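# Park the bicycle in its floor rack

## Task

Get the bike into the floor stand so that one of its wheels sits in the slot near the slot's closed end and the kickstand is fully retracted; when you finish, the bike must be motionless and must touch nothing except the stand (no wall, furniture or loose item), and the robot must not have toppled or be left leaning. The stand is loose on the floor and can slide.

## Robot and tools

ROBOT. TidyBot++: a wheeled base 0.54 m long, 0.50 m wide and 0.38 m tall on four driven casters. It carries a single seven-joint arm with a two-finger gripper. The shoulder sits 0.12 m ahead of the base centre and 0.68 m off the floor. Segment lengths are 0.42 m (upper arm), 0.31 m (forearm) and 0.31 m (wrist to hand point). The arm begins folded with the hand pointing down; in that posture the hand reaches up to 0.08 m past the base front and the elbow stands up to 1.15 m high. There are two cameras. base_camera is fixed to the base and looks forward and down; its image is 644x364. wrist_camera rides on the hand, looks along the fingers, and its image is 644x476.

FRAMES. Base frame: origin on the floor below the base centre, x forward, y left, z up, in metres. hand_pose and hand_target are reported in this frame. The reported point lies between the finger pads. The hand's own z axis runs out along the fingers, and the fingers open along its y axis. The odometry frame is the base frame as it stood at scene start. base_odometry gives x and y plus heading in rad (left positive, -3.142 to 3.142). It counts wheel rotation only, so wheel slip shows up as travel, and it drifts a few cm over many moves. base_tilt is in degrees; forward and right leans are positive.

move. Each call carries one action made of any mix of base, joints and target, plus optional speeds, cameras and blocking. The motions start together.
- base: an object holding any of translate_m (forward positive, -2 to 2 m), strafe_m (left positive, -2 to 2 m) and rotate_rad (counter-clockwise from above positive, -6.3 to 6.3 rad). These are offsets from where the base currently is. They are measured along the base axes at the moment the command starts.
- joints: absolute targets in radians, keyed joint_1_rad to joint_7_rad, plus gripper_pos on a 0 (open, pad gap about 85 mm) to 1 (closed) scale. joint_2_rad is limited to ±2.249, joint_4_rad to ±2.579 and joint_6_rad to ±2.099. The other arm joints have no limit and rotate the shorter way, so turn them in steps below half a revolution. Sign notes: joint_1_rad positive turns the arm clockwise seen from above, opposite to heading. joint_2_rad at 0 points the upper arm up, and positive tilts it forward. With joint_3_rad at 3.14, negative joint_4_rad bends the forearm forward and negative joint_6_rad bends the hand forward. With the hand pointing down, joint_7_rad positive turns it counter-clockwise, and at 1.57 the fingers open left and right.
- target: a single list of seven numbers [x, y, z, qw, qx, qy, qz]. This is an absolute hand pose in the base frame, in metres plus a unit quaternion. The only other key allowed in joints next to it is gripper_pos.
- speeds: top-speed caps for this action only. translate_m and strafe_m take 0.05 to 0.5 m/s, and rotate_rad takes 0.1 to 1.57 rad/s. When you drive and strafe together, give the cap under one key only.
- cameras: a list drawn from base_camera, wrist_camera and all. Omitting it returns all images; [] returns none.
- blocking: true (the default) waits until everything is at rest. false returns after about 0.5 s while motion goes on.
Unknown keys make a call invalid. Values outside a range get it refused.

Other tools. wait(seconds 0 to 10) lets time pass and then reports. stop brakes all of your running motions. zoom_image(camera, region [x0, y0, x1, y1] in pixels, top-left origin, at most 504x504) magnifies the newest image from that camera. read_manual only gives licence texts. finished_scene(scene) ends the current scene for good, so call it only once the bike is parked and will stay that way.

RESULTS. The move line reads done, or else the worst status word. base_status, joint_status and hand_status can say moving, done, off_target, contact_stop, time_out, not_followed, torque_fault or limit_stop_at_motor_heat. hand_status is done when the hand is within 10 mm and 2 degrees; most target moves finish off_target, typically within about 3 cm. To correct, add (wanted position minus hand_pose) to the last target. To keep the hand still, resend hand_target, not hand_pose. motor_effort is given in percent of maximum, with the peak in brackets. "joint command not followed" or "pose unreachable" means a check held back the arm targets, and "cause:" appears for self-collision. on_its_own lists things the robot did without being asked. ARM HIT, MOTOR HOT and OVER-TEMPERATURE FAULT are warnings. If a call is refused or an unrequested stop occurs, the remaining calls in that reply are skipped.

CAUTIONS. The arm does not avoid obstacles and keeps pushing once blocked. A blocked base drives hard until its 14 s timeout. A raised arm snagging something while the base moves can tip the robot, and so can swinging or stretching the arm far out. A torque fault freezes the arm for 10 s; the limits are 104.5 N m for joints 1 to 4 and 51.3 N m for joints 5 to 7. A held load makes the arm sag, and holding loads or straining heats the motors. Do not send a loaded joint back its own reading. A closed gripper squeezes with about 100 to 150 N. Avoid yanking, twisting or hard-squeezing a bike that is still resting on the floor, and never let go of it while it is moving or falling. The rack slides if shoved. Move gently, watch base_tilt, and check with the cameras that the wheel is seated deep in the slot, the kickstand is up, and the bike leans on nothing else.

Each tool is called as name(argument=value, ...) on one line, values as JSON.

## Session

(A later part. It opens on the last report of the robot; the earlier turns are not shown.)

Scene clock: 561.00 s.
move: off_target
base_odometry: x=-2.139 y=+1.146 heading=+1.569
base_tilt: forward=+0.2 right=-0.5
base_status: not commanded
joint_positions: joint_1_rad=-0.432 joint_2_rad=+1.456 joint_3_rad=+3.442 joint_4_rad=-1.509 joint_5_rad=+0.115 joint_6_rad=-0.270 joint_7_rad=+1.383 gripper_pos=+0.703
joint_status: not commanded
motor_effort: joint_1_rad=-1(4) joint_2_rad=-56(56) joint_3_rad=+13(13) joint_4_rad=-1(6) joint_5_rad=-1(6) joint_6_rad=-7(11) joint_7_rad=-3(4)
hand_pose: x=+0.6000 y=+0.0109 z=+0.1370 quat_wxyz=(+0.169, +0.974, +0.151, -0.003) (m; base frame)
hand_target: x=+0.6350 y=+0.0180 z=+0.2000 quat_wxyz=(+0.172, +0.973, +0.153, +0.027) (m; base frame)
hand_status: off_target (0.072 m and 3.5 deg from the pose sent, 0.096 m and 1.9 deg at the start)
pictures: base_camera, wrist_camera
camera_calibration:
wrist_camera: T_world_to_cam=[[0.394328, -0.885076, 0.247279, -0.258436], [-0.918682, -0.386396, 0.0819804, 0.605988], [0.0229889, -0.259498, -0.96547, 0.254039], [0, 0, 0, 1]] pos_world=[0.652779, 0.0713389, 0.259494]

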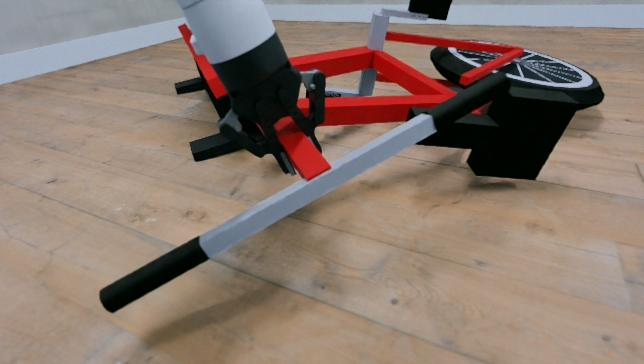

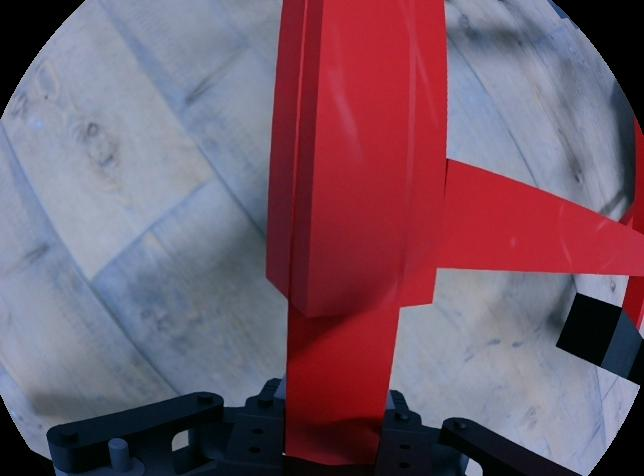

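move(target=[0.61, 0.018, 0.30, 0.172, 0.973, 0.153, 0.027])

Scene clock: 562.80 s.
move: off_target
base_odometry: x=-2.139 y=+1.146 heading=+1.569
base_tilt: forward=+0.2 right=-0.5
base_status: not commanded
joint_positions: joint_1_rad=-0.458 joint_2_rad=+1.277 joint_3_rad=+3.404 joint_4_rad=-1.718 joint_5_rad=+0.159 joint_6_rad=-0.270 joint_7_rad=+1.384 gripper_pos=+0.703
joint_status: not commanded
motor_effort: joint_1_rad=-1(2) joint_2_rad=-65(66) joint_3_rad=+18(20) joint_4_rad=+0(4) joint_5_rad=+1(4) joint_6_rad=-10(12) joint_7_rad=-3(6)
hand_pose: x=+0.5558 y=+0.0299 z=+0.2033 quat_wxyz=(+0.154, +0.974, +0.165, -0.024) (m; base frame)
hand_target: x=+0.6100 y=+0.0180 z=+0.3000 quat_wxyz=(+0.172, +0.973, +0.153, +0.027) (m; base frame)
hand_status: off_target (0.111 m and 6.3 deg from the pose sent, 0.163 m and 3.5 deg at the start)
pictures: base_camera, wrist_camera
camera_calibration:
wrist_camera: T_world_to_cam=[[0.423199, -0.882108, 0.206852, -0.248533], [-0.905819, -0.40691, 0.117971, 0.553446], [-0.0198926, -0.237296, -0.971234, 0.34838], [0, 0, 0, 1]] pos_world=[0.613431, 0.0886384, 0.324478]

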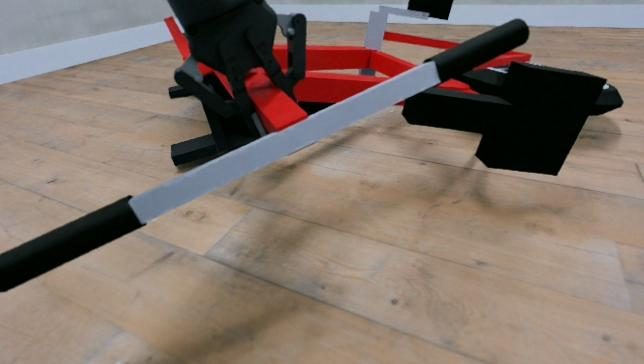

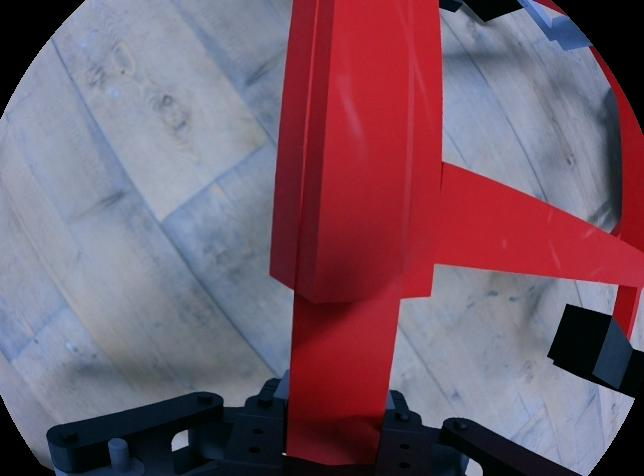

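move(target=[0.64, 0.01, 0.40, 0.172, 0.973, 0.153, 0.027])

Scene clock: 564.43 s.
move: off_target
base_odometry: x=-2.139 y=+1.146 heading=+1.569
base_tilt: forward=+0.2 right=-0.5
base_status: not commanded
joint_positions: joint_1_rad=-0.382 joint_2_rad=+1.096 joint_3_rad=+3.312 joint_4_rad=-1.703 joint_5_rad=+0.246 joint_6_rad=-0.467 joint_7_rad=+1.390 gripper_pos=+0.703
joint_status: not commanded
motor_effort: joint_1_rad=+0(1) joint_2_rad=-69(73) joint_3_rad=+19(19) joint_4_rad=+8(10) joint_5_rad=+8(9) joint_6_rad=-12(12) joint_7_rad=-3(6)
hand_pose: x=+0.5751 y=+0.0442 z=+0.2813 quat_wxyz=(+0.136, +0.976, +0.168, -0.036) (m; base frame)
hand_target: x=+0.6400 y=+0.0100 z=+0.4000 quat_wxyz=(+0.172, +0.973, +0.153, +0.027) (m; base frame)
hand_status: off_target (0.140 m and 8.5 deg from the pose sent, 0.215 m and 6.3 deg at the start)
pictures: base_camera, wrist_camera
camera_calibration:
wrist_camera: T_world_to_cam=[[0.430412, -0.887301, 0.165657, -0.252497], [-0.901344, -0.412694, 0.131386, 0.561436], [-0.0482133, -0.205864, -0.977392, 0.444482], [0, 0, 0, 1]] pos_world=[0.636154, 0.0991632, 0.402497]

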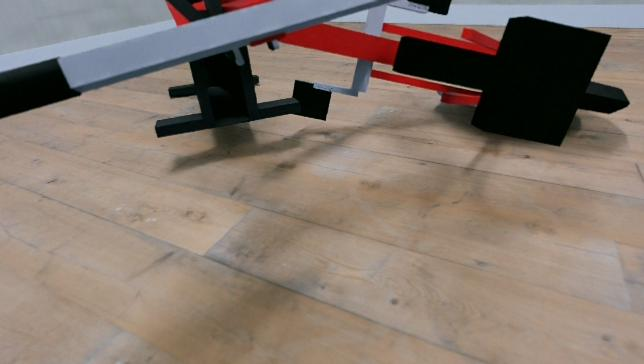

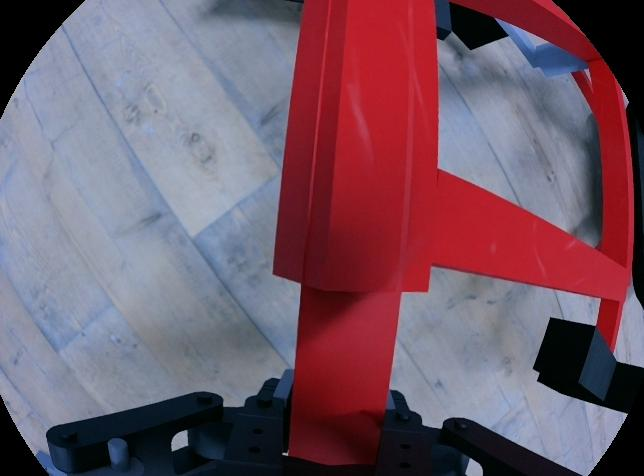

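move(target=[0.64, 0.005, 0.52, 0.196, 0.963, 0.121, -0.142])

Scene clock: 570.93 s.
move: off_target
base_odometry: x=-2.139 y=+1.146 heading=+1.569
base_tilt: forward=+0.2 right=-0.5
base_status: not commanded
joint_positions: joint_1_rad=-0.287 joint_2_rad=+1.152 joint_3_rad=+3.229 joint_4_rad=-1.210 joint_5_rad=+0.228 joint_6_rad=-1.164 joint_7_rad=+1.541 gripper_pos=+0.703
joint_status: not commanded
motor_effort: joint_1_rad=-1(2) joint_2_rad=-86(87) joint_3_rad=+15(19) joint_4_rad=+14(16) joint_5_rad=+15(16) joint_6_rad=-31(31) joint_7_rad=-9(9)
hand_pose: x=+0.6203 y=+0.0357 z=+0.3518 quat_wxyz=(+0.159, +0.959, +0.163, -0.171) (m; base frame)
hand_target: x=+0.6400 y=+0.0050 z=+0.5200 quat_wxyz=(+0.196, +0.963, +0.121, -0.142) (m; base frame)
hand_status: off_target (0.172 m and 7.3 deg from the pose sent, 0.250 m and 15.1 deg at the start)
pictures: base_camera, wrist_camera
camera_calibration:
wrist_camera: T_world_to_cam=[[0.435075, -0.889716, 0.138255, -0.284374], [-0.847911, -0.353199, 0.395344, 0.461252], [-0.302912, -0.289233, -0.908069, 0.650416], [0, 0, 0, 1]] pos_world=[0.711844, 0.0980228, 0.447585]

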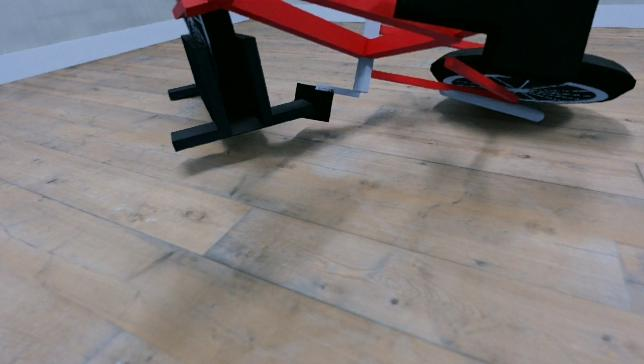

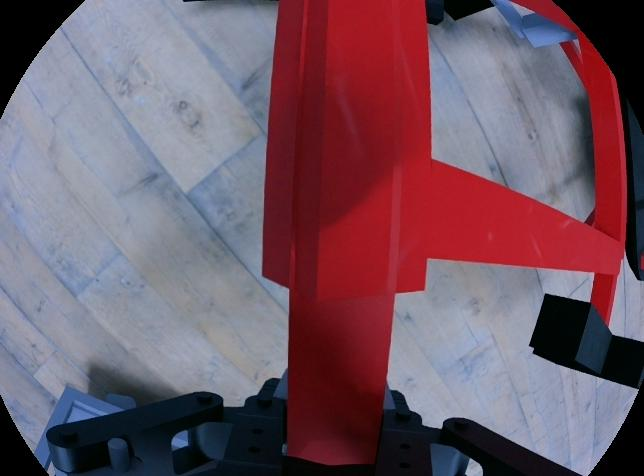

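move(base={"translate_m": 0.1}, speeds={"translate_m": 0.1}, target=[0.58, 0.0, 0.56, 0.196, 0.963, 0.121, -0.142])

Scene clock: 573.20 s.
move: off_target
base_odometry: x=-2.139 y=+1.247 heading=+1.570
base_tilt: forward=+0.3 right=-0.5
base_status: done
joint_positions: joint_1_rad=-0.306 joint_2_rad=+1.000 joint_3_rad=+3.210 joint_4_rad=-1.408 joint_5_rad=+0.248 joint_6_rad=-1.182 joint_7_rad=+1.552 gripper_pos=+0.703
joint_status: not commanded
motor_effort: joint_1_rad=+2(4) joint_2_rad=-83(88) joint_3_rad=+13(16) joint_4_rad=+15(20) joint_5_rad=+9(17) joint_6_rad=-29(33) joint_7_rad=-12(14)
hand_pose: x=+0.5629 y=+0.0338 z=+0.4054 quat_wxyz=(+0.160, +0.949, +0.185, -0.201) (m; base frame)
hand_target: x=+0.5800 y=+0.0000 z=+0.5600 quat_wxyz=(+0.196, +0.963, +0.121, -0.142) (m; base frame)
hand_status: off_target (0.159 m and 10.9 deg from the pose sent, 0.215 m and 7.3 deg at the start)
pictures: base_camera, wrist_camera
camera_calibration:
wrist_camera: T_world_to_cam=[[0.474471, -0.872839, 0.114145, -0.281446], [-0.806575, -0.379139, 0.453531, 0.344788], [-0.352583, -0.307254, -0.883901, 0.699889], [0, 0, 0, 1]] pos_world=[0.658404, 0.100109, 0.494386]

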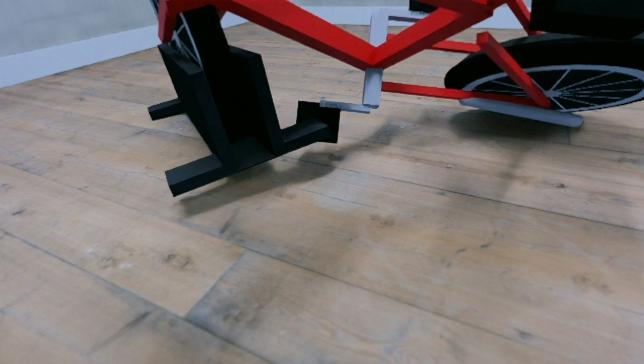

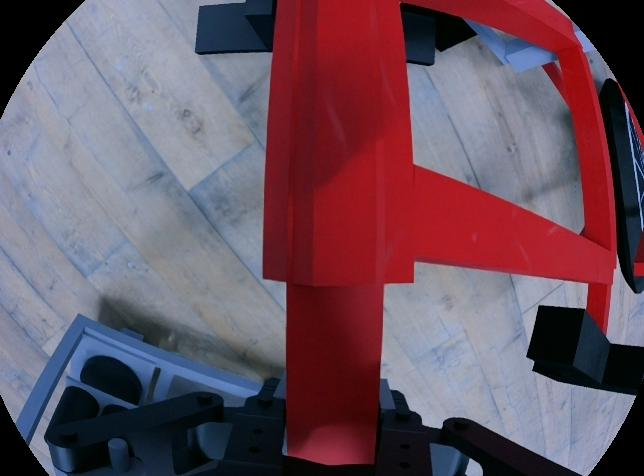

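move(base={"translate_m": 0.1}, speeds={"translate_m": 0.1}, target=[0.58, 0.0, 0.66, 0.210, 0.936, 0.0942, -0.267])

Scene clock: 576.13 s.
move: off_target
base_odometry: x=-2.139 y=+1.347 heading=+1.571
base_tilt: forward=+0.3 right=-0.5
base_status: done
joint_positions: joint_1_rad=-0.299 joint_2_rad=+1.073 joint_3_rad=+3.204 joint_4_rad=-1.008 joint_5_rad=+0.206 joint_6_rad=-1.697 joint_7_rad=+1.644 gripper_pos=+0.703
joint_status: not commanded
motor_effort: joint_1_rad=+2(5) joint_2_rad=-83(85) joint_3_rad=+15(17) joint_4_rad=+21(23) joint_5_rad=+23(24) joint_6_rad=-32(33) joint_7_rad=-9(13)
hand_pose: x=+0.5841 y=+0.0531 z=+0.4876 quat_wxyz=(+0.157, +0.926, +0.171, -0.298) (m; base frame)
hand_target: x=+0.5800 y=+0.0000 z=+0.6600 quat_wxyz=(+0.210, +0.936, +0.094, -0.267) (m; base frame)
hand_status: off_target (0.180 m and 11.4 deg from the pose sent, 0.257 m and 14.1 deg at the start)
pictures: base_camera, wrist_camera
camera_calibration:
wrist_camera: T_world_to_cam=[[0.448244, -0.891566, 0.0647035, -0.243648], [-0.722496, -0.318717, 0.61353, 0.201584], [-0.52638, -0.321759, -0.787016, 0.84109], [0, 0, 0, 1]] pos_world=[0.697591, 0.117649, 0.554038]

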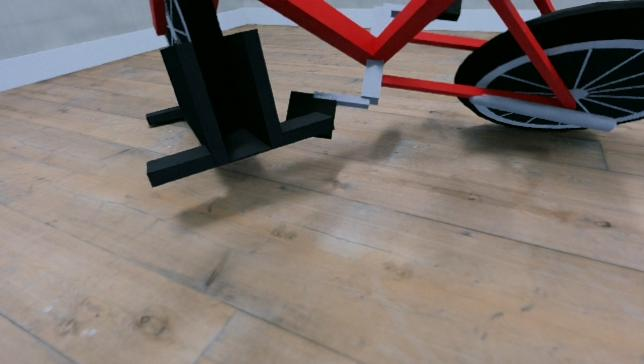

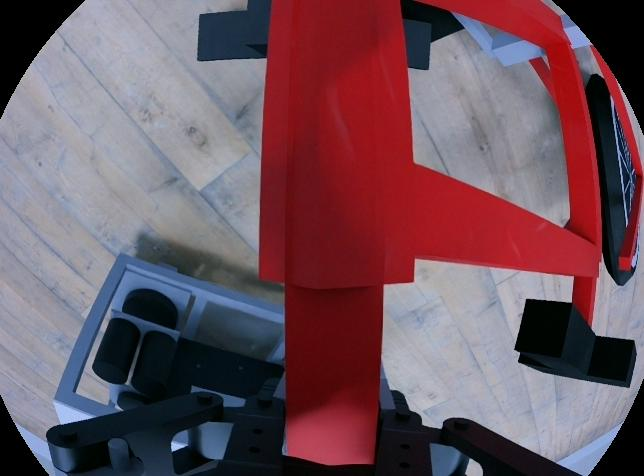

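move(base={"translate_m": 0.12}, speeds={"translate_m": 0.12}, target=[0.57, -0.01, 0.73, 0.2206, 0.8932, 0.066, -0.3867])

Scene clock: 585.63 s.
move: off_target
base_odometry: x=-2.139 y=+1.467 heading=+1.571
base_tilt: forward=+0.3 right=-0.5
base_status: done
joint_positions: joint_1_rad=-0.246 joint_2_rad=+1.206 joint_3_rad=+3.267 joint_4_rad=-0.618 joint_5_rad=+0.219 joint_6_rad=-1.977 joint_7_rad=+1.803 gripper_pos=+0.703
joint_status: not commanded
motor_effort: joint_1_rad=+0(9) joint_2_rad=-81(86) joint_3_rad=+15(17) joint_4_rad=+26(30) joint_5_rad=+28(30) joint_6_rad=-18(33) joint_7_rad=-4(9)
hand_pose: x=+0.6339 y=+0.0234 z=+0.5221 quat_wxyz=(+0.159, +0.917, +0.174, -0.322) (m; base frame)
hand_target: x=+0.6449 y=-0.0302 z=+0.6844 quat_wxyz=(+0.244, +0.929, +0.111, -0.256) (m; base frame)
hand_status: off_target (0.220 m and 16.3 deg from the pose sent, 0.251 m and 17.8 deg at the start; a joint's target at an end of its range on 39 of 39 steps)
pictures: base_camera, wrist_camera
camera_calibration:
wrist_camera: T_world_to_cam=[[0.452585, -0.890129, 0.0532639, -0.291482], [-0.689497, -0.311445, 0.653908, 0.164798], [-0.565473, -0.332674, -0.754697, 0.892998], [0, 0, 0, 1]] pos_world=[0.750515, 0.0889468, 0.581706]

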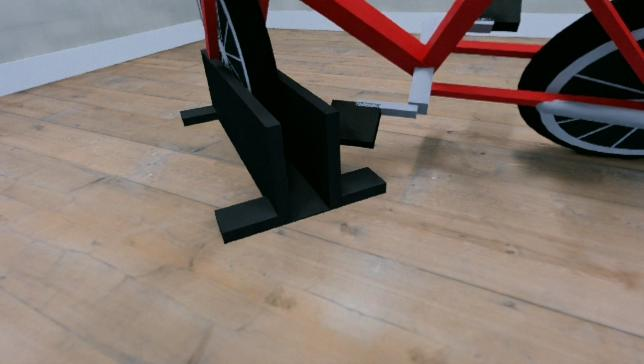

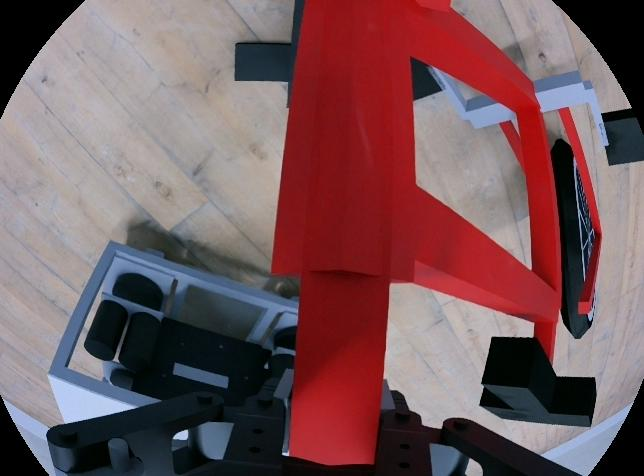

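move(base={"translate_m": 0.14}, speeds={"translate_m": 0.12}, target=[0.59, -0.02, 0.76, 0.210, 0.936, 0.094, -0.267])

Scene clock: 588.50 s.
move: off_target
base_odometry: x=-2.139 y=+1.607 heading=+1.572
base_tilt: forward=+0.3 right=-0.5
base_status: done
joint_positions: joint_1_rad=-0.245 joint_2_rad=+1.132 joint_3_rad=+3.267 joint_4_rad=-0.688 joint_5_rad=+0.196 joint_6_rad=-1.996 joint_7_rad=+1.823 gripper_pos=+0.703
joint_status: not commanded
motor_effort: joint_1_rad=+0(2) joint_2_rad=-89(90) joint_3_rad=+18(18) joint_4_rad=+30(32) joint_5_rad=+36(37) joint_6_rad=-20(21) joint_7_rad=-3(7)
hand_pose: x=+0.6166 y=+0.0260 z=+0.5521 quat_wxyz=(+0.141, +0.916, +0.178, -0.331) (m; base frame)
hand_target: x=+0.6207 y=-0.0251 z=+0.7470 quat_wxyz=(+0.218, +0.945, +0.109, -0.216) (m; base frame)
hand_status: off_target (0.215 m and 14.7 deg from the pose sent, 0.246 m and 12.8 deg at the start; a joint's target at an end of its range on 25 of 25 steps)
pictures: base_camera, wrist_camera
camera_calibration:
wrist_camera: T_world_to_cam=[[0.447849, -0.894011, 0.013252, -0.257857], [-0.674866, -0.328273, 0.660904, 0.121583], [-0.586505, -0.304928, -0.750354, 0.916512], [0, 0, 0, 1]] pos_world=[0.735072, 0.0888555, 0.610771]

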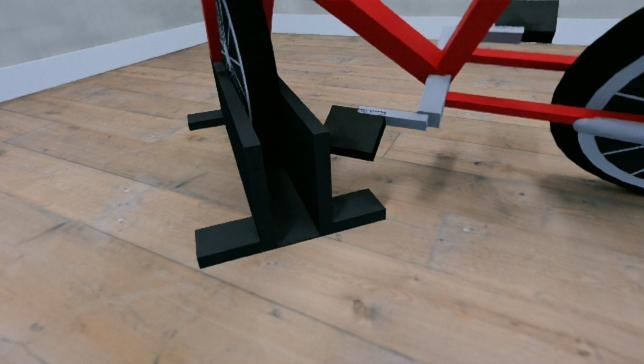

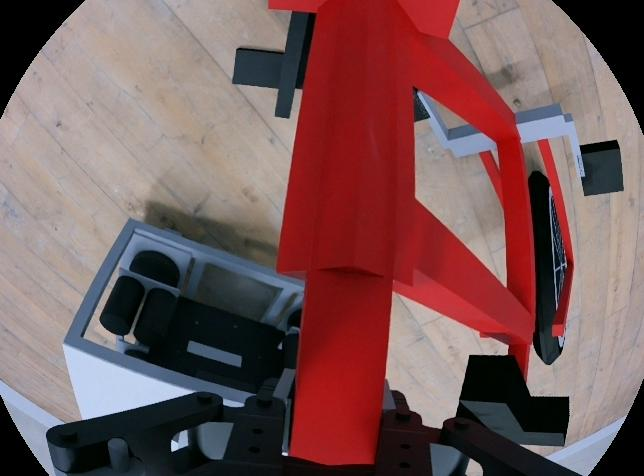

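move(base={"translate_m": 0.1}, speeds={"translate_m": 0.12})

Scene clock: 590.53 s.
move: done
base_odometry: x=-2.139 y=+1.707 heading=+1.573
base_tilt: forward=+0.3 right=-0.5
base_status: done
joint_positions: joint_1_rad=-0.239 joint_2_rad=+1.106 joint_3_rad=+3.267 joint_4_rad=-0.701 joint_5_rad=+0.171 joint_6_rad=-2.018 joint_7_rad=+1.828 gripper_pos=+0.703
joint_status: not commanded
motor_effort: joint_1_rad=-2(3) joint_2_rad=-88(90) joint_3_rad=+17(18) joint_4_rad=+33(34) joint_5_rad=+40(42) joint_6_rad=-16(21) joint_7_rad=+2(6)
hand_pose: x=+0.6091 y=+0.0296 z=+0.5656 quat_wxyz=(+0.125, +0.917, +0.176, -0.336) (m; base frame)
hand_target: x=+0.6207 y=-0.0251 z=+0.7470 quat_wxyz=(+0.218, +0.945, +0.109, -0.216) (m; base frame)
hand_status: not commanded
pictures: base_camera, wrist_camera
camera_calibration:
wrist_camera: T_world_to_cam=[[0.43342, -0.901054, -0.015751, -0.225997], [-0.67188, -0.334733, 0.660705, 0.107243], [-0.600603, -0.27578, -0.750481, 0.93123], [0, 0, 0, 1]] pos_world=[0.729306, 0.0890763, 0.624454]

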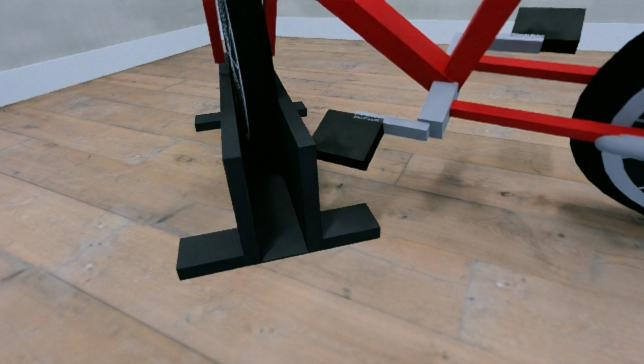

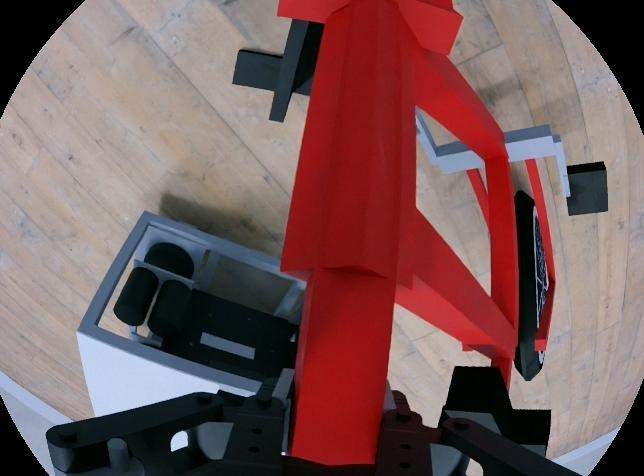

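move(base={"translate_m": 0.1}, speeds={"translate_m": 0.12}, target=[0.52, -0.03, 0.80, 0.210, 0.936, 0.094, -0.267])

Scene clock: 593.27 s.
move: off_target
base_odometry: x=-2.140 y=+1.807 heading=+1.573
base_tilt: forward=+0.3 right=-0.5
base_status: done
joint_positions: joint_1_rad=-0.226 joint_2_rad=+0.986 joint_3_rad=+3.241 joint_4_rad=-0.971 joint_5_rad=+0.170 joint_6_rad=-1.965 joint_7_rad=+1.828 gripper_pos=+0.703
joint_status: not commanded
motor_effort: joint_1_rad=-6(9) joint_2_rad=-88(90) joint_3_rad=+14(17) joint_4_rad=+26(34) joint_5_rad=+38(42) joint_6_rad=-36(36) joint_7_rad=-2(4)
hand_pose: x=+0.5476 y=+0.0175 z=+0.5824 quat_wxyz=(+0.107, +0.900, +0.179, -0.383) (m; base frame)
hand_target: x=+0.5322 y=-0.0315 z=+0.7940 quat_wxyz=(+0.212, +0.940, +0.100, -0.246) (m; base frame)
hand_status: off_target (0.224 m and 20.7 deg from the pose sent, 0.258 m and 15.9 deg at the start; a joint's target at an end of its range on 34 of 34 steps)
pictures: base_camera, wrist_camera
camera_calibration:
wrist_camera: T_world_to_cam=[[0.417567, -0.905713, -0.0729475, -0.167917], [-0.603609, -0.3365, 0.722789, -0.0227559], [-0.679187, -0.257781, -0.687208, 0.909409], [0, 0, 0, 1]] pos_world=[0.674039, 0.074687, 0.629152]

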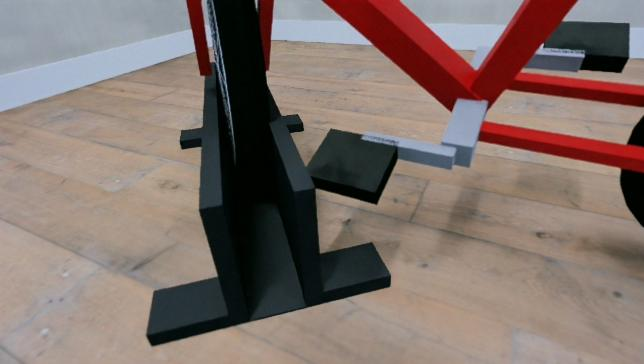

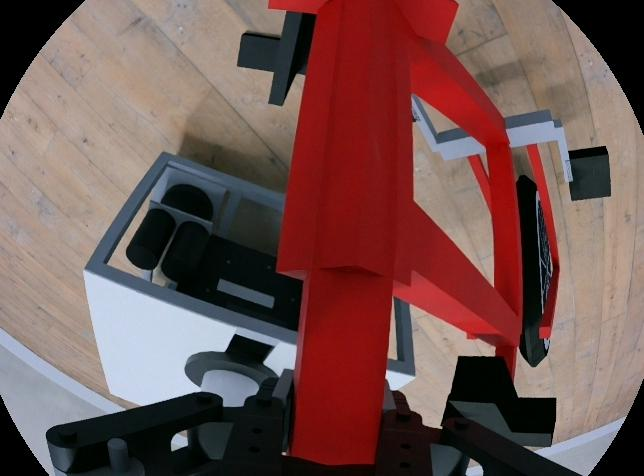

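move(target=[0.66, -0.03, 0.76, 0.210, 0.936, 0.094, -0.267])

Scene clock: 599.17 s.
move: off_target
base_odometry: x=-2.140 y=+1.807 heading=+1.573
base_tilt: forward=+0.2 right=-0.5
base_status: not commanded
joint_positions: joint_1_rad=-0.105 joint_2_rad=+1.330 joint_3_rad=+3.436 joint_4_rad=+0.078 joint_5_rad=-0.061 joint_6_rad=-2.128 joint_7_rad=+1.828 gripper_pos=+0.703
joint_status: not commanded
motor_effort: joint_1_rad=+1(10) joint_2_rad=-72(95) joint_3_rad=+15(23) joint_4_rad=+28(38) joint_5_rad=+27(45) joint_6_rad=+4(36) joint_7_rad=+12(18)
hand_pose: x=+0.7545 y=+0.0100 z=+0.5809 quat_wxyz=(+0.101, +0.977, +0.140, -0.126) (m; base frame)
hand_target: x=+0.7734 y=-0.0360 z=+0.7049 quat_wxyz=(+0.202, +0.972, +0.115, -0.033) (m; base frame)
hand_status: off_target (0.206 m and 21.6 deg from the pose sent, 0.215 m and 20.7 deg at the start; a joint's target at an end of its range on 132 of 132 steps)
pictures: base_camera, wrist_camera
camera_calibration:
wrist_camera: T_world_to_cam=[[0.375133, -0.925091, 0.0590164, -0.305672], [-0.895502, -0.345214, 0.280898, 0.577725], [-0.239483, -0.158223, -0.957921, 0.871496], [0, 0, 0, 1]] pos_world=[0.840729, 0.0545557, 0.690583]

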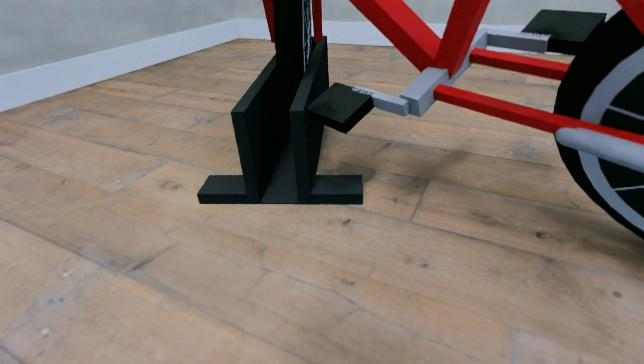

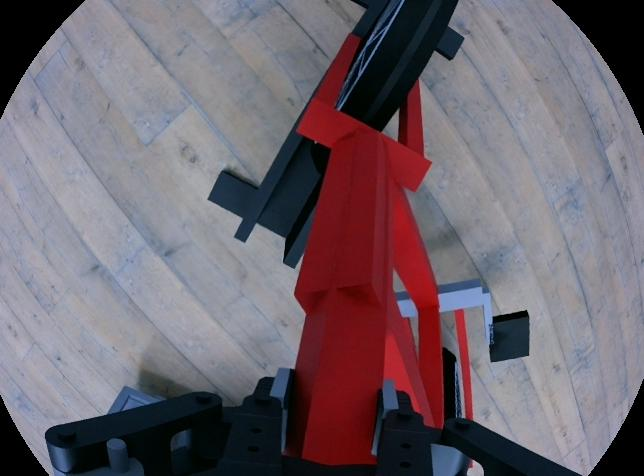

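move(base={"translate_m": 0.15}, speeds={"translate_m": 0.15}, target=[0.63, -0.02, 0.73, 0.101, 0.977, 0.14, -0.126])

Scene clock: 602.50 s.
move: off_target
base_odometry: x=-2.140 y=+1.957 heading=+1.573
base_tilt: forward=+0.2 right=-0.5
base_status: done
joint_positions: joint_1_rad=+0.040 joint_2_rad=+1.367 joint_3_rad=+3.466 joint_4_rad=+0.816 joint_5_rad=-0.131 joint_6_rad=-2.083 joint_7_rad=+1.854 gripper_pos=+0.999
joint_status: not commanded
on_its_own: gripper_pos moved +0.296 to your old target +1.000
motor_effort: joint_1_rad=+1(11) joint_2_rad=-46(79) joint_3_rad=-4(15) joint_4_rad=+12(34) joint_5_rad=+2(26) joint_6_rad=+4(20) joint_7_rad=+1(22)
hand_pose: x=+0.8473 y=-0.0161 z=+0.7520 quat_wxyz=(+0.152, +0.949, +0.169, +0.220) (m; base frame)
hand_target: x=+0.8387 y=-0.0058 z=+0.7536 quat_wxyz=(+0.138, +0.951, +0.176, +0.212) (m; base frame)
hand_status: off_target (0.218 m and 40.5 deg from the pose sent, 0.197 m and 0.1 deg at the start; a joint's target at an end of its range on 51 of 51 steps)
pictures: base_camera, wrist_camera
camera_calibration:
wrist_camera: T_world_to_cam=[[0.37553, -0.865642, 0.33112, -0.578697], [-0.810866, -0.479894, -0.33496, 0.993013], [0.448858, -0.142707, -0.882134, 0.413547], [0, 0, 0, 1]] pos_world=[0.836895, 0.0346129, 0.889042]

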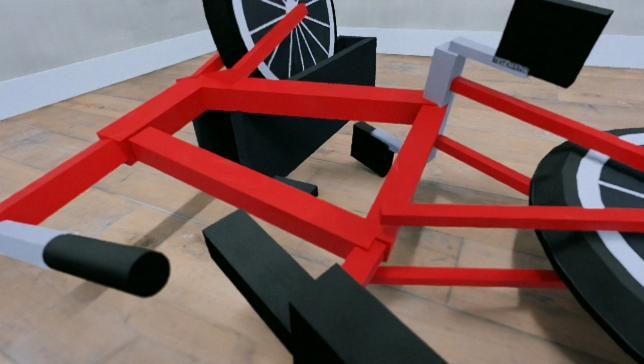

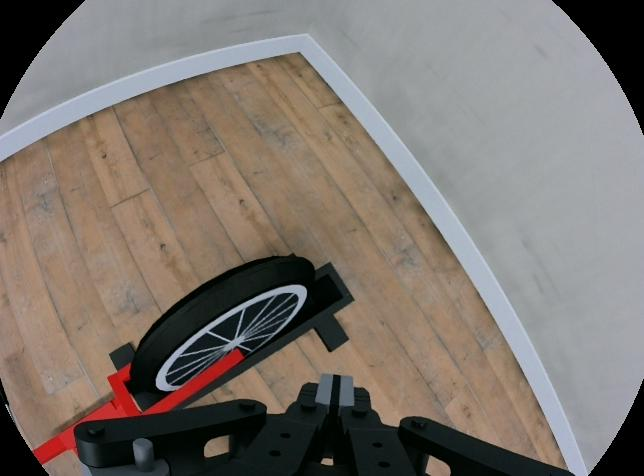

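move(joints={"joint_1_rad": 0.0, "joint_2_rad": -0.29, "joint_3_rad": 3.14, "joint_4_rad": -1.9, "joint_5_rad": 0.0, "joint_6_rad": -1.0, "joint_7_rad": 1.57, "gripper_pos": 0})

Scene clock: 606.73 s.
move: done
base_odometry: x=-2.140 y=+1.957 heading=+1.573
base_tilt: forward=+0.2 right=-0.5
base_status: not commanded
joint_positions: joint_1_rad=+0.013 joint_2_rad=-0.275 joint_3_rad=+3.163 joint_4_rad=-1.874 joint_5_rad=-0.041 joint_6_rad=-1.057 joint_7_rad=+1.640 gripper_pos=+0.000
joint_status: all done
motor_effort: joint_1_rad=+1(2) joint_2_rad=-9(48) joint_3_rad=+0(5) joint_4_rad=+21(22) joint_5_rad=-1(4) joint_6_rad=+4(6) joint_7_rad=+1(2)
hand_pose: x=+0.4646 y=+0.0000 z=+0.8029 quat_wxyz=(-0.010, +0.970, +0.011, +0.241) (m; base frame)
hand_target: x=+0.4706 y=+0.0019 z=+0.8043 quat_wxyz=(+0.000, +0.965, +0.000, +0.263) (m; base frame)
hand_status: not commanded
pictures: base_camera, wrist_camera
camera_calibration:
wrist_camera: T_world_to_cam=[[0.152808, -0.987675, -0.0338815, -0.0414273], [-0.871545, -0.11852, -0.475775, 0.84878], [0.465895, 0.102232, -0.878914, 0.621971], [0, 0, 0, 1]] pos_world=[0.456308, -0.00390428, 0.949084]

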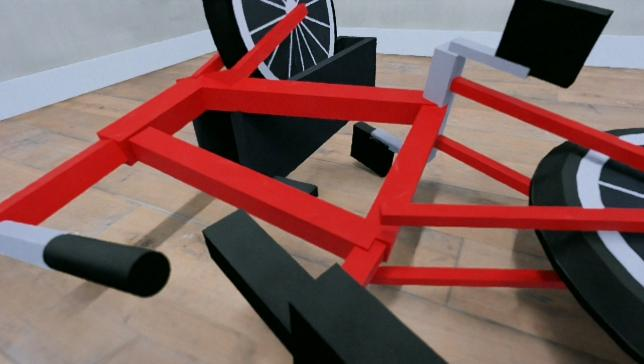

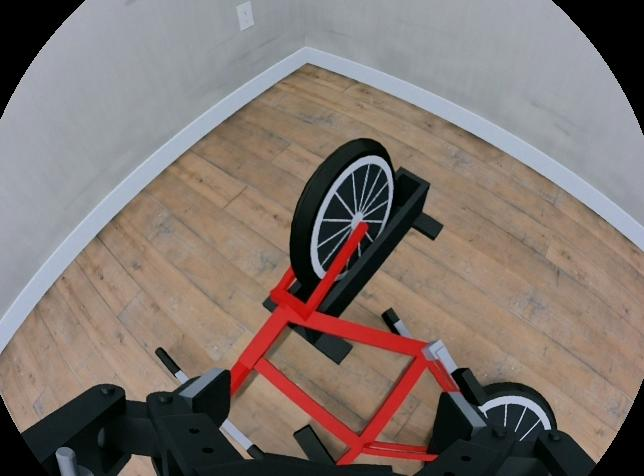

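move(base={"translate_m": -0.45}, speeds={"translate_m": 0.2})

Scene clock: 610.07 s.
move: done
base_odometry: x=-2.139 y=+1.506 heading=+1.574
base_tilt: forward=+0.2 right=-0.5
base_status: done
joint_positions: joint_1_rad=+0.012 joint_2_rad=-0.286 joint_3_rad=+3.162 joint_4_rad=-1.875 joint_5_rad=-0.039 joint_6_rad=-1.051 joint_7_rad=+1.639 gripper_pos=+0.000
joint_status: not commanded
motor_effort: joint_1_rad=+0(2) joint_2_rad=-8(12) joint_3_rad=+0(1) joint_4_rad=+20(22) joint_5_rad=+0(1) joint_6_rad=+4(5) joint_7_rad=+1(1)
hand_pose: x=+0.4646 y=+0.0003 z=+0.8069 quat_wxyz=(-0.009, +0.969, +0.012, +0.248) (m; base frame)
hand_target: x=+0.4706 y=+0.0019 z=+0.8043 quat_wxyz=(+0.000, +0.965, +0.000, +0.263) (m; base frame)
hand_status: not commanded
pictures: base_camera, wrist_camera
camera_calibration:
wrist_camera: T_world_to_cam=[[0.154505, -0.987545, -0.0297272, -0.0451325], [-0.864159, -0.120494, -0.48858, 0.85755], [0.478913, 0.101177, -0.872013, 0.613802], [0, 0, 0, 1]] pos_world=[0.454075, -0.00334359, 0.952883]

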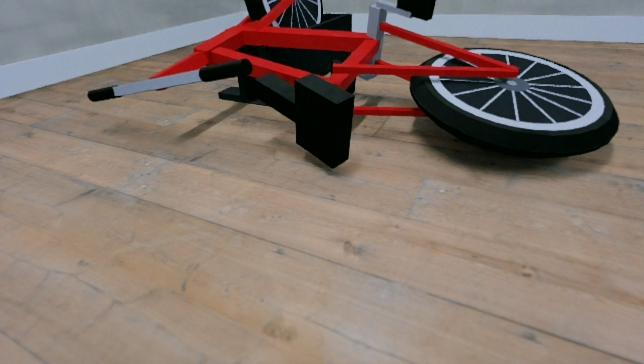

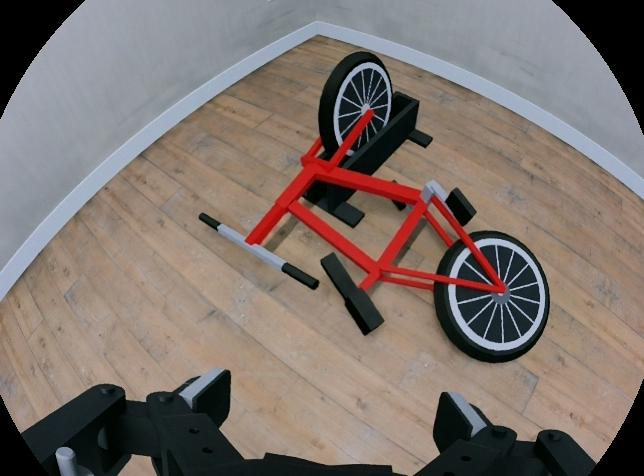

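zoom_image(camera="wrist_camera", region=[180, 40, 560, 370])

zoom_image(camera="base_camera", region=[80, 0, 440, 180])

Scaled by 1.326.

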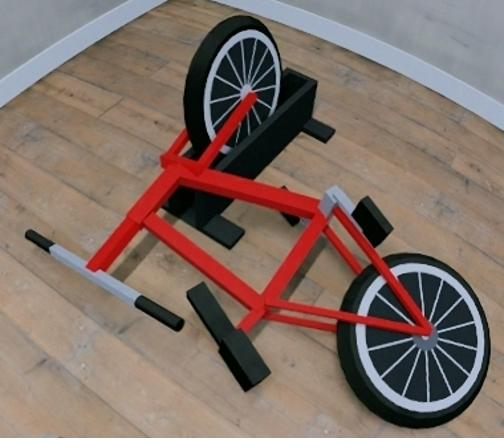

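Scaled by 1.400.

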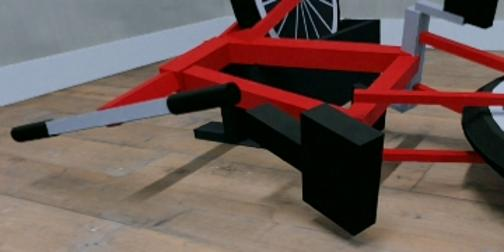

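move(base={"translate_m": 0.28}, speeds={"translate_m": 0.2}, target=[0.50, 0.10, 0.45, 0.0, 0.866, 0.5, 0.0])

Scene clock: 620.57 s.
move: off_target
base_odometry: x=-2.140 y=+1.787 heading=+1.573
base_tilt: forward=+0.2 right=-0.5
base_status: done
joint_positions: joint_1_rad=-0.068 joint_2_rad=+0.606 joint_3_rad=+2.925 joint_4_rad=-1.987 joint_5_rad=+0.222 joint_6_rad=-0.609 joint_7_rad=+2.042 gripper_pos=+0.000
joint_status: not commanded
motor_effort: joint_1_rad=+0(2) joint_2_rad=-28(30) joint_3_rad=-2(3) joint_4_rad=+9(21) joint_5_rad=+1(2) joint_6_rad=+0(5) joint_7_rad=+1(1)
hand_pose: x=+0.4986 y=+0.0860 z=+0.4537 quat_wxyz=(-0.002, +0.899, +0.438, -0.018) (m; base frame)
hand_target: x=+0.5000 y=+0.1000 z=+0.4500 quat_wxyz=(+0.000, +0.866, +0.500, +0.000) (m; base frame)
hand_status: off_target (0.015 m and 8.3 deg from the pose sent, 0.372 m and 64.7 deg at the start)
pictures: base_camera, wrist_camera
camera_calibration:
wrist_camera: T_world_to_cam=[[0.841699, -0.530654, -0.0997471, -0.326402], [-0.531563, -0.846795, 0.019448, 0.390838], [-0.0947855, 0.0366525, -0.994823, 0.628212], [0, 0, 0, 1]] pos_world=[0.542033, 0.134727, 0.584801]

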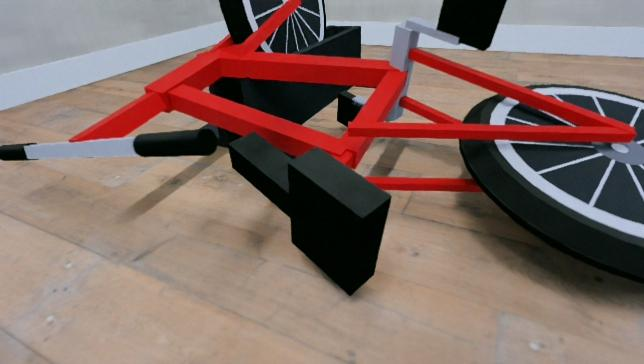

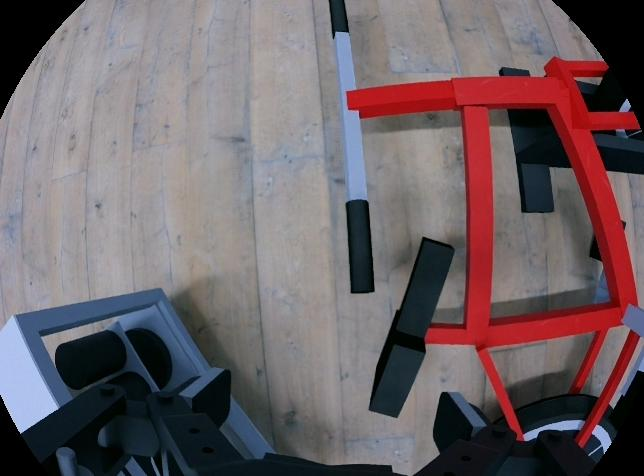

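move(target=[0.552, 0.145, 0.30, 0.0, 0.83, 0.558, 0.0])

Scene clock: 623.77 s.
move: off_target
base_odometry: x=-2.140 y=+1.787 heading=+1.573
base_tilt: forward=+0.2 right=-0.5
base_status: not commanded
joint_positions: joint_1_rad=-0.199 joint_2_rad=+1.014 joint_3_rad=+2.953 joint_4_rad=-1.825 joint_5_rad=+0.369 joint_6_rad=-0.416 joint_7_rad=+2.044 gripper_pos=+0.000
joint_status: not commanded
motor_effort: joint_1_rad=+0(2) joint_2_rad=-34(36) joint_3_rad=-3(3) joint_4_rad=+5(10) joint_5_rad=+1(1) joint_6_rad=+0(2) joint_7_rad=+1(1)
hand_pose: x=+0.5209 y=+0.1418 z=+0.3005 quat_wxyz=(-0.016, +0.845, +0.533, -0.036) (m; base frame)
hand_target: x=+0.5520 y=+0.1450 z=+0.3000 quat_wxyz=(+0.000, +0.830, +0.558, +0.000) (m; base frame)
hand_status: off_target (0.031 m and 5.7 deg from the pose sent, 0.173 m and 16.0 deg at the start)
pictures: base_camera, wrist_camera
camera_calibration:
wrist_camera: T_world_to_cam=[[0.930458, -0.335617, -0.146999, -0.390515], [-0.335333, -0.941699, 0.0274644, 0.361719], [-0.147646, 0.0237391, -0.988755, 0.50342], [0, 0, 0, 1]] pos_world=[0.558982, 0.197617, 0.43042]

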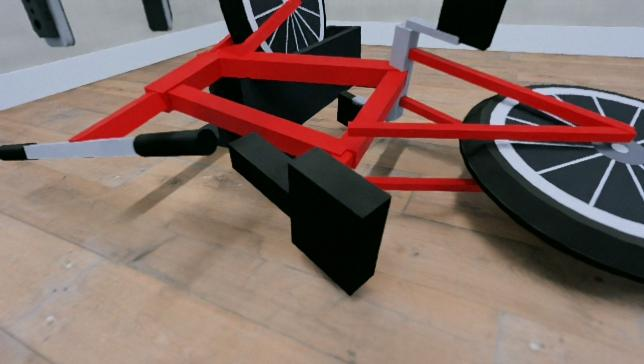

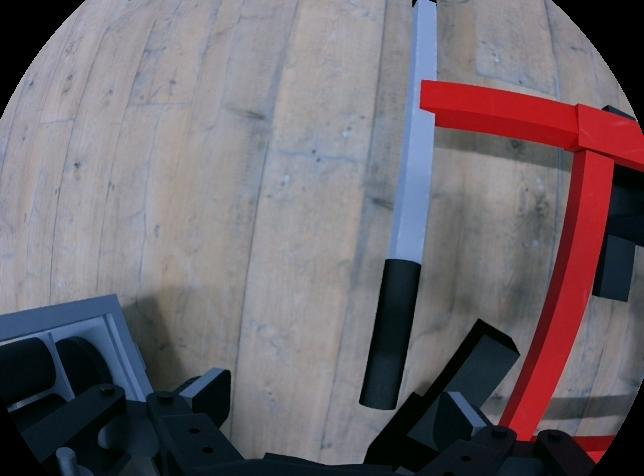

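move(target=[0.578, 0.140, 0.235, 0.0, 0.83, 0.558, 0.0])

Scene clock: 626.37 s.
move: off_target
base_odometry: x=-2.140 y=+1.787 heading=+1.573
base_tilt: forward=+0.2 right=-0.5
base_status: not commanded
joint_positions: joint_1_rad=-0.199 joint_2_rad=+1.182 joint_3_rad=+2.976 joint_4_rad=-1.688 joint_5_rad=+0.388 joint_6_rad=-0.381 joint_7_rad=+2.044 gripper_pos=+0.000
joint_status: not commanded
motor_effort: joint_1_rad=+0(1) joint_2_rad=-36(39) joint_3_rad=-3(4) joint_4_rad=+4(6) joint_5_rad=+0(1) joint_6_rad=+0(1) joint_7_rad=+1(1)
hand_pose: x=+0.5460 y=+0.1419 z=+0.2339 quat_wxyz=(-0.017, +0.849, +0.526, -0.036) (m; base frame)
hand_target: x=+0.5780 y=+0.1400 z=+0.2350 quat_wxyz=(+0.000, +0.830, +0.558, +0.000) (m; base frame)
hand_status: off_target (0.032 m and 6.2 deg from the pose sent, 0.087 m and 5.7 deg at the start)
pictures: base_camera, wrist_camera
camera_calibration:
wrist_camera: T_world_to_cam=[[0.925426, -0.349543, -0.146312, -0.419129], [-0.349599, -0.936534, 0.0261821, 0.379441], [-0.146177, 0.0269207, -0.988892, 0.440022], [0, 0, 0, 1]] pos_world=[0.584846, 0.19701, 0.363876]

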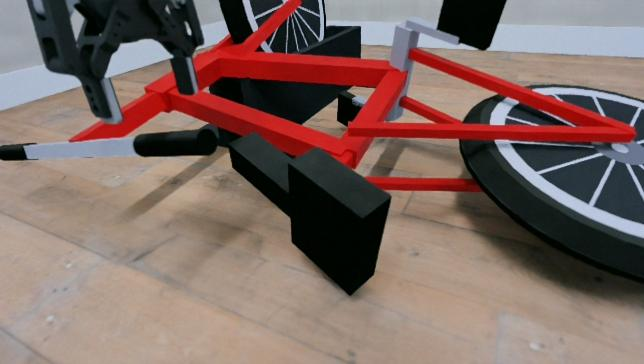

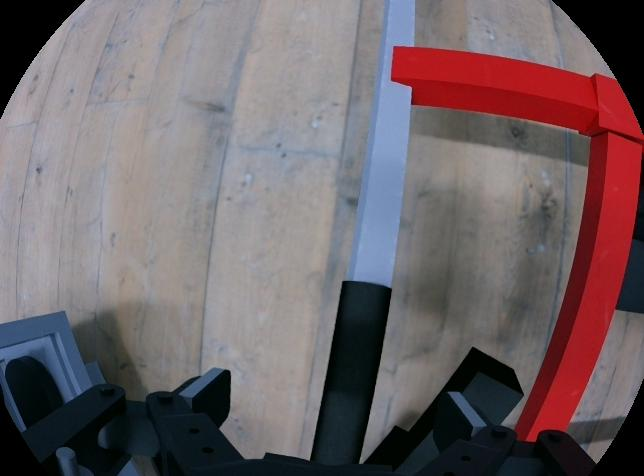

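move(target=[0.578, 0.140, 0.185, 0.0, 0.83, 0.558, 0.0])

Scene clock: 628.00 s.
move: off_target
base_odometry: x=-2.140 y=+1.787 heading=+1.573
base_tilt: forward=+0.2 right=-0.5
base_status: not commanded
joint_positions: joint_1_rad=-0.203 joint_2_rad=+1.296 joint_3_rad=+3.001 joint_4_rad=-1.626 joint_5_rad=+0.403 joint_6_rad=-0.323 joint_7_rad=+2.044 gripper_pos=+0.000
joint_status: not commanded
motor_effort: joint_1_rad=+1(1) joint_2_rad=-37(40) joint_3_rad=-3(4) joint_4_rad=+4(6) joint_5_rad=+0(1) joint_6_rad=-1(1) joint_7_rad=+1(1)
hand_pose: x=+0.5486 y=+0.1367 z=+0.1837 quat_wxyz=(-0.016, +0.850, +0.526, -0.035) (m; base frame)
hand_target: x=+0.5780 y=+0.1400 z=+0.1850 quat_wxyz=(+0.000, +0.830, +0.558, +0.000) (m; base frame)
hand_status: off_target (0.030 m and 6.1 deg from the pose sent, 0.058 m and 6.2 deg at the start)
pictures: base_camera, wrist_camera
camera_calibration:
wrist_camera: T_world_to_cam=[[0.925449, -0.350314, -0.144304, -0.430915], [-0.350447, -0.93624, 0.0253404, 0.377395], [-0.14398, 0.0271198, -0.989209, 0.389694], [0, 0, 0, 1]] pos_world=[0.587156, 0.191808, 0.313742]

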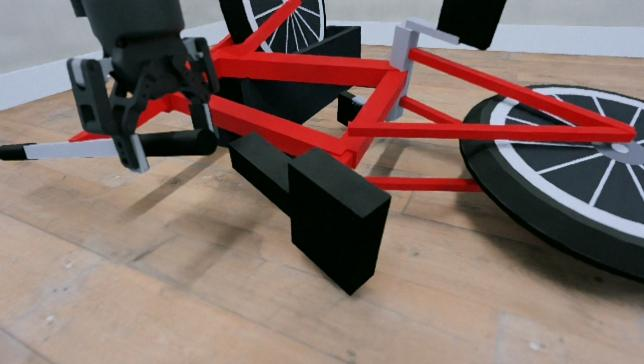

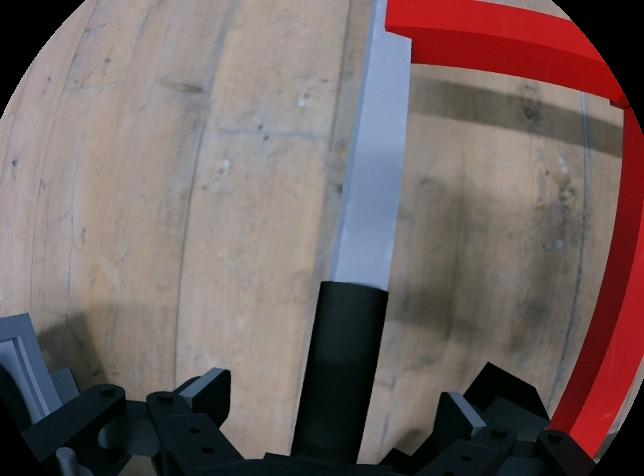

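Grip and lift.

move(joints={"gripper_pos": 1.0}, cameras=[])

move(target=[0.585, 0.17, 0.34, 0.0, 0.83, 0.558, 0.0])

Scene clock: 629.57 s.
move: off_target
base_odometry: x=-2.140 y=+1.787 heading=+1.573
base_tilt: forward=+0.2 right=-0.5
base_status: not commanded
joint_positions: joint_1_rad=-0.204 joint_2_rad=+1.296 joint_3_rad=+3.001 joint_4_rad=-1.626 joint_5_rad=+0.403 joint_6_rad=-0.323 joint_7_rad=+2.044 gripper_pos=+0.766
joint_status: gripper_pos off_target (ended at +0.766, target +1.000)
motor_effort: joint_1_rad=+0(1) joint_2_rad=-36(38) joint_3_rad=-2(3) joint_4_rad=+7(7) joint_5_rad=+2(3) joint_6_rad=+1(2) joint_7_rad=+3(3)
hand_pose: x=+0.5485 y=+0.1369 z=+0.1837 quat_wxyz=(-0.016, +0.849, +0.526, -0.035) (m; base frame)
hand_target: x=+0.5780 y=+0.1400 z=+0.1850 quat_wxyz=(+0.000, +0.830, +0.558, +0.000) (m; base frame)
hand_status: not commanded
pictures: none
No camera images: "cameras" was empty.

Scene clock: 631.03 s.
move: off_target
base_odometry: x=-2.140 y=+1.787 heading=+1.573
base_tilt: forward=+0.2 right=-0.5
base_status: not commanded
joint_positions: joint_1_rad=-0.203 joint_2_rad=+1.118 joint_3_rad=+2.984 joint_4_rad=-1.682 joint_5_rad=+0.375 joint_6_rad=-0.485 joint_7_rad=+2.065 gripper_pos=+0.768
joint_status: not commanded
motor_effort: joint_1_rad=-4(4) joint_2_rad=-58(60) joint_3_rad=-8(8) joint_4_rad=+9(12) joint_5_rad=+0(4) joint_6_rad=-1(4) joint_7_rad=+1(3)
hand_pose: x=+0.5501 y=+0.1279 z=+0.2656 quat_wxyz=(+0.000, +0.846, +0.530, -0.056) (m; base frame)
hand_target: x=+0.5850 y=+0.1700 z=+0.3400 quat_wxyz=(+0.000, +0.830, +0.558, +0.000) (m; base frame)
hand_status: off_target (0.092 m and 7.4 deg from the pose sent, 0.164 m and 6.1 deg at the start)
pictures: base_camera, wrist_camera
camera_calibration:
wrist_camera: T_world_to_cam=[[0.926623, -0.346548, -0.145857, -0.424269], [-0.338376, -0.937744, 0.0783447, 0.347118], [-0.163927, -0.0232414, -0.986199, 0.487784], [0, 0, 0, 1]] pos_world=[0.590555, 0.189815, 0.391974]

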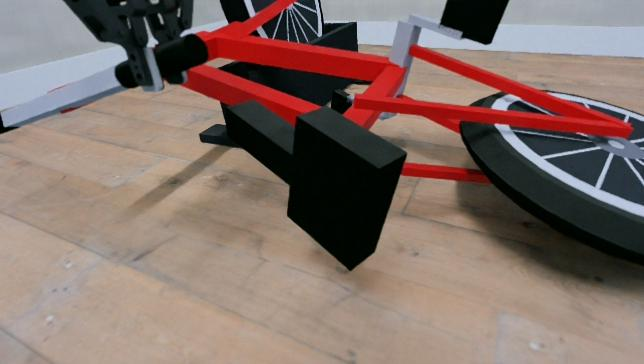

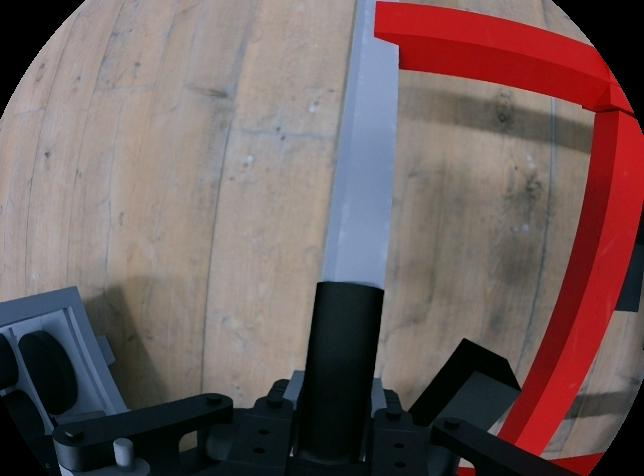

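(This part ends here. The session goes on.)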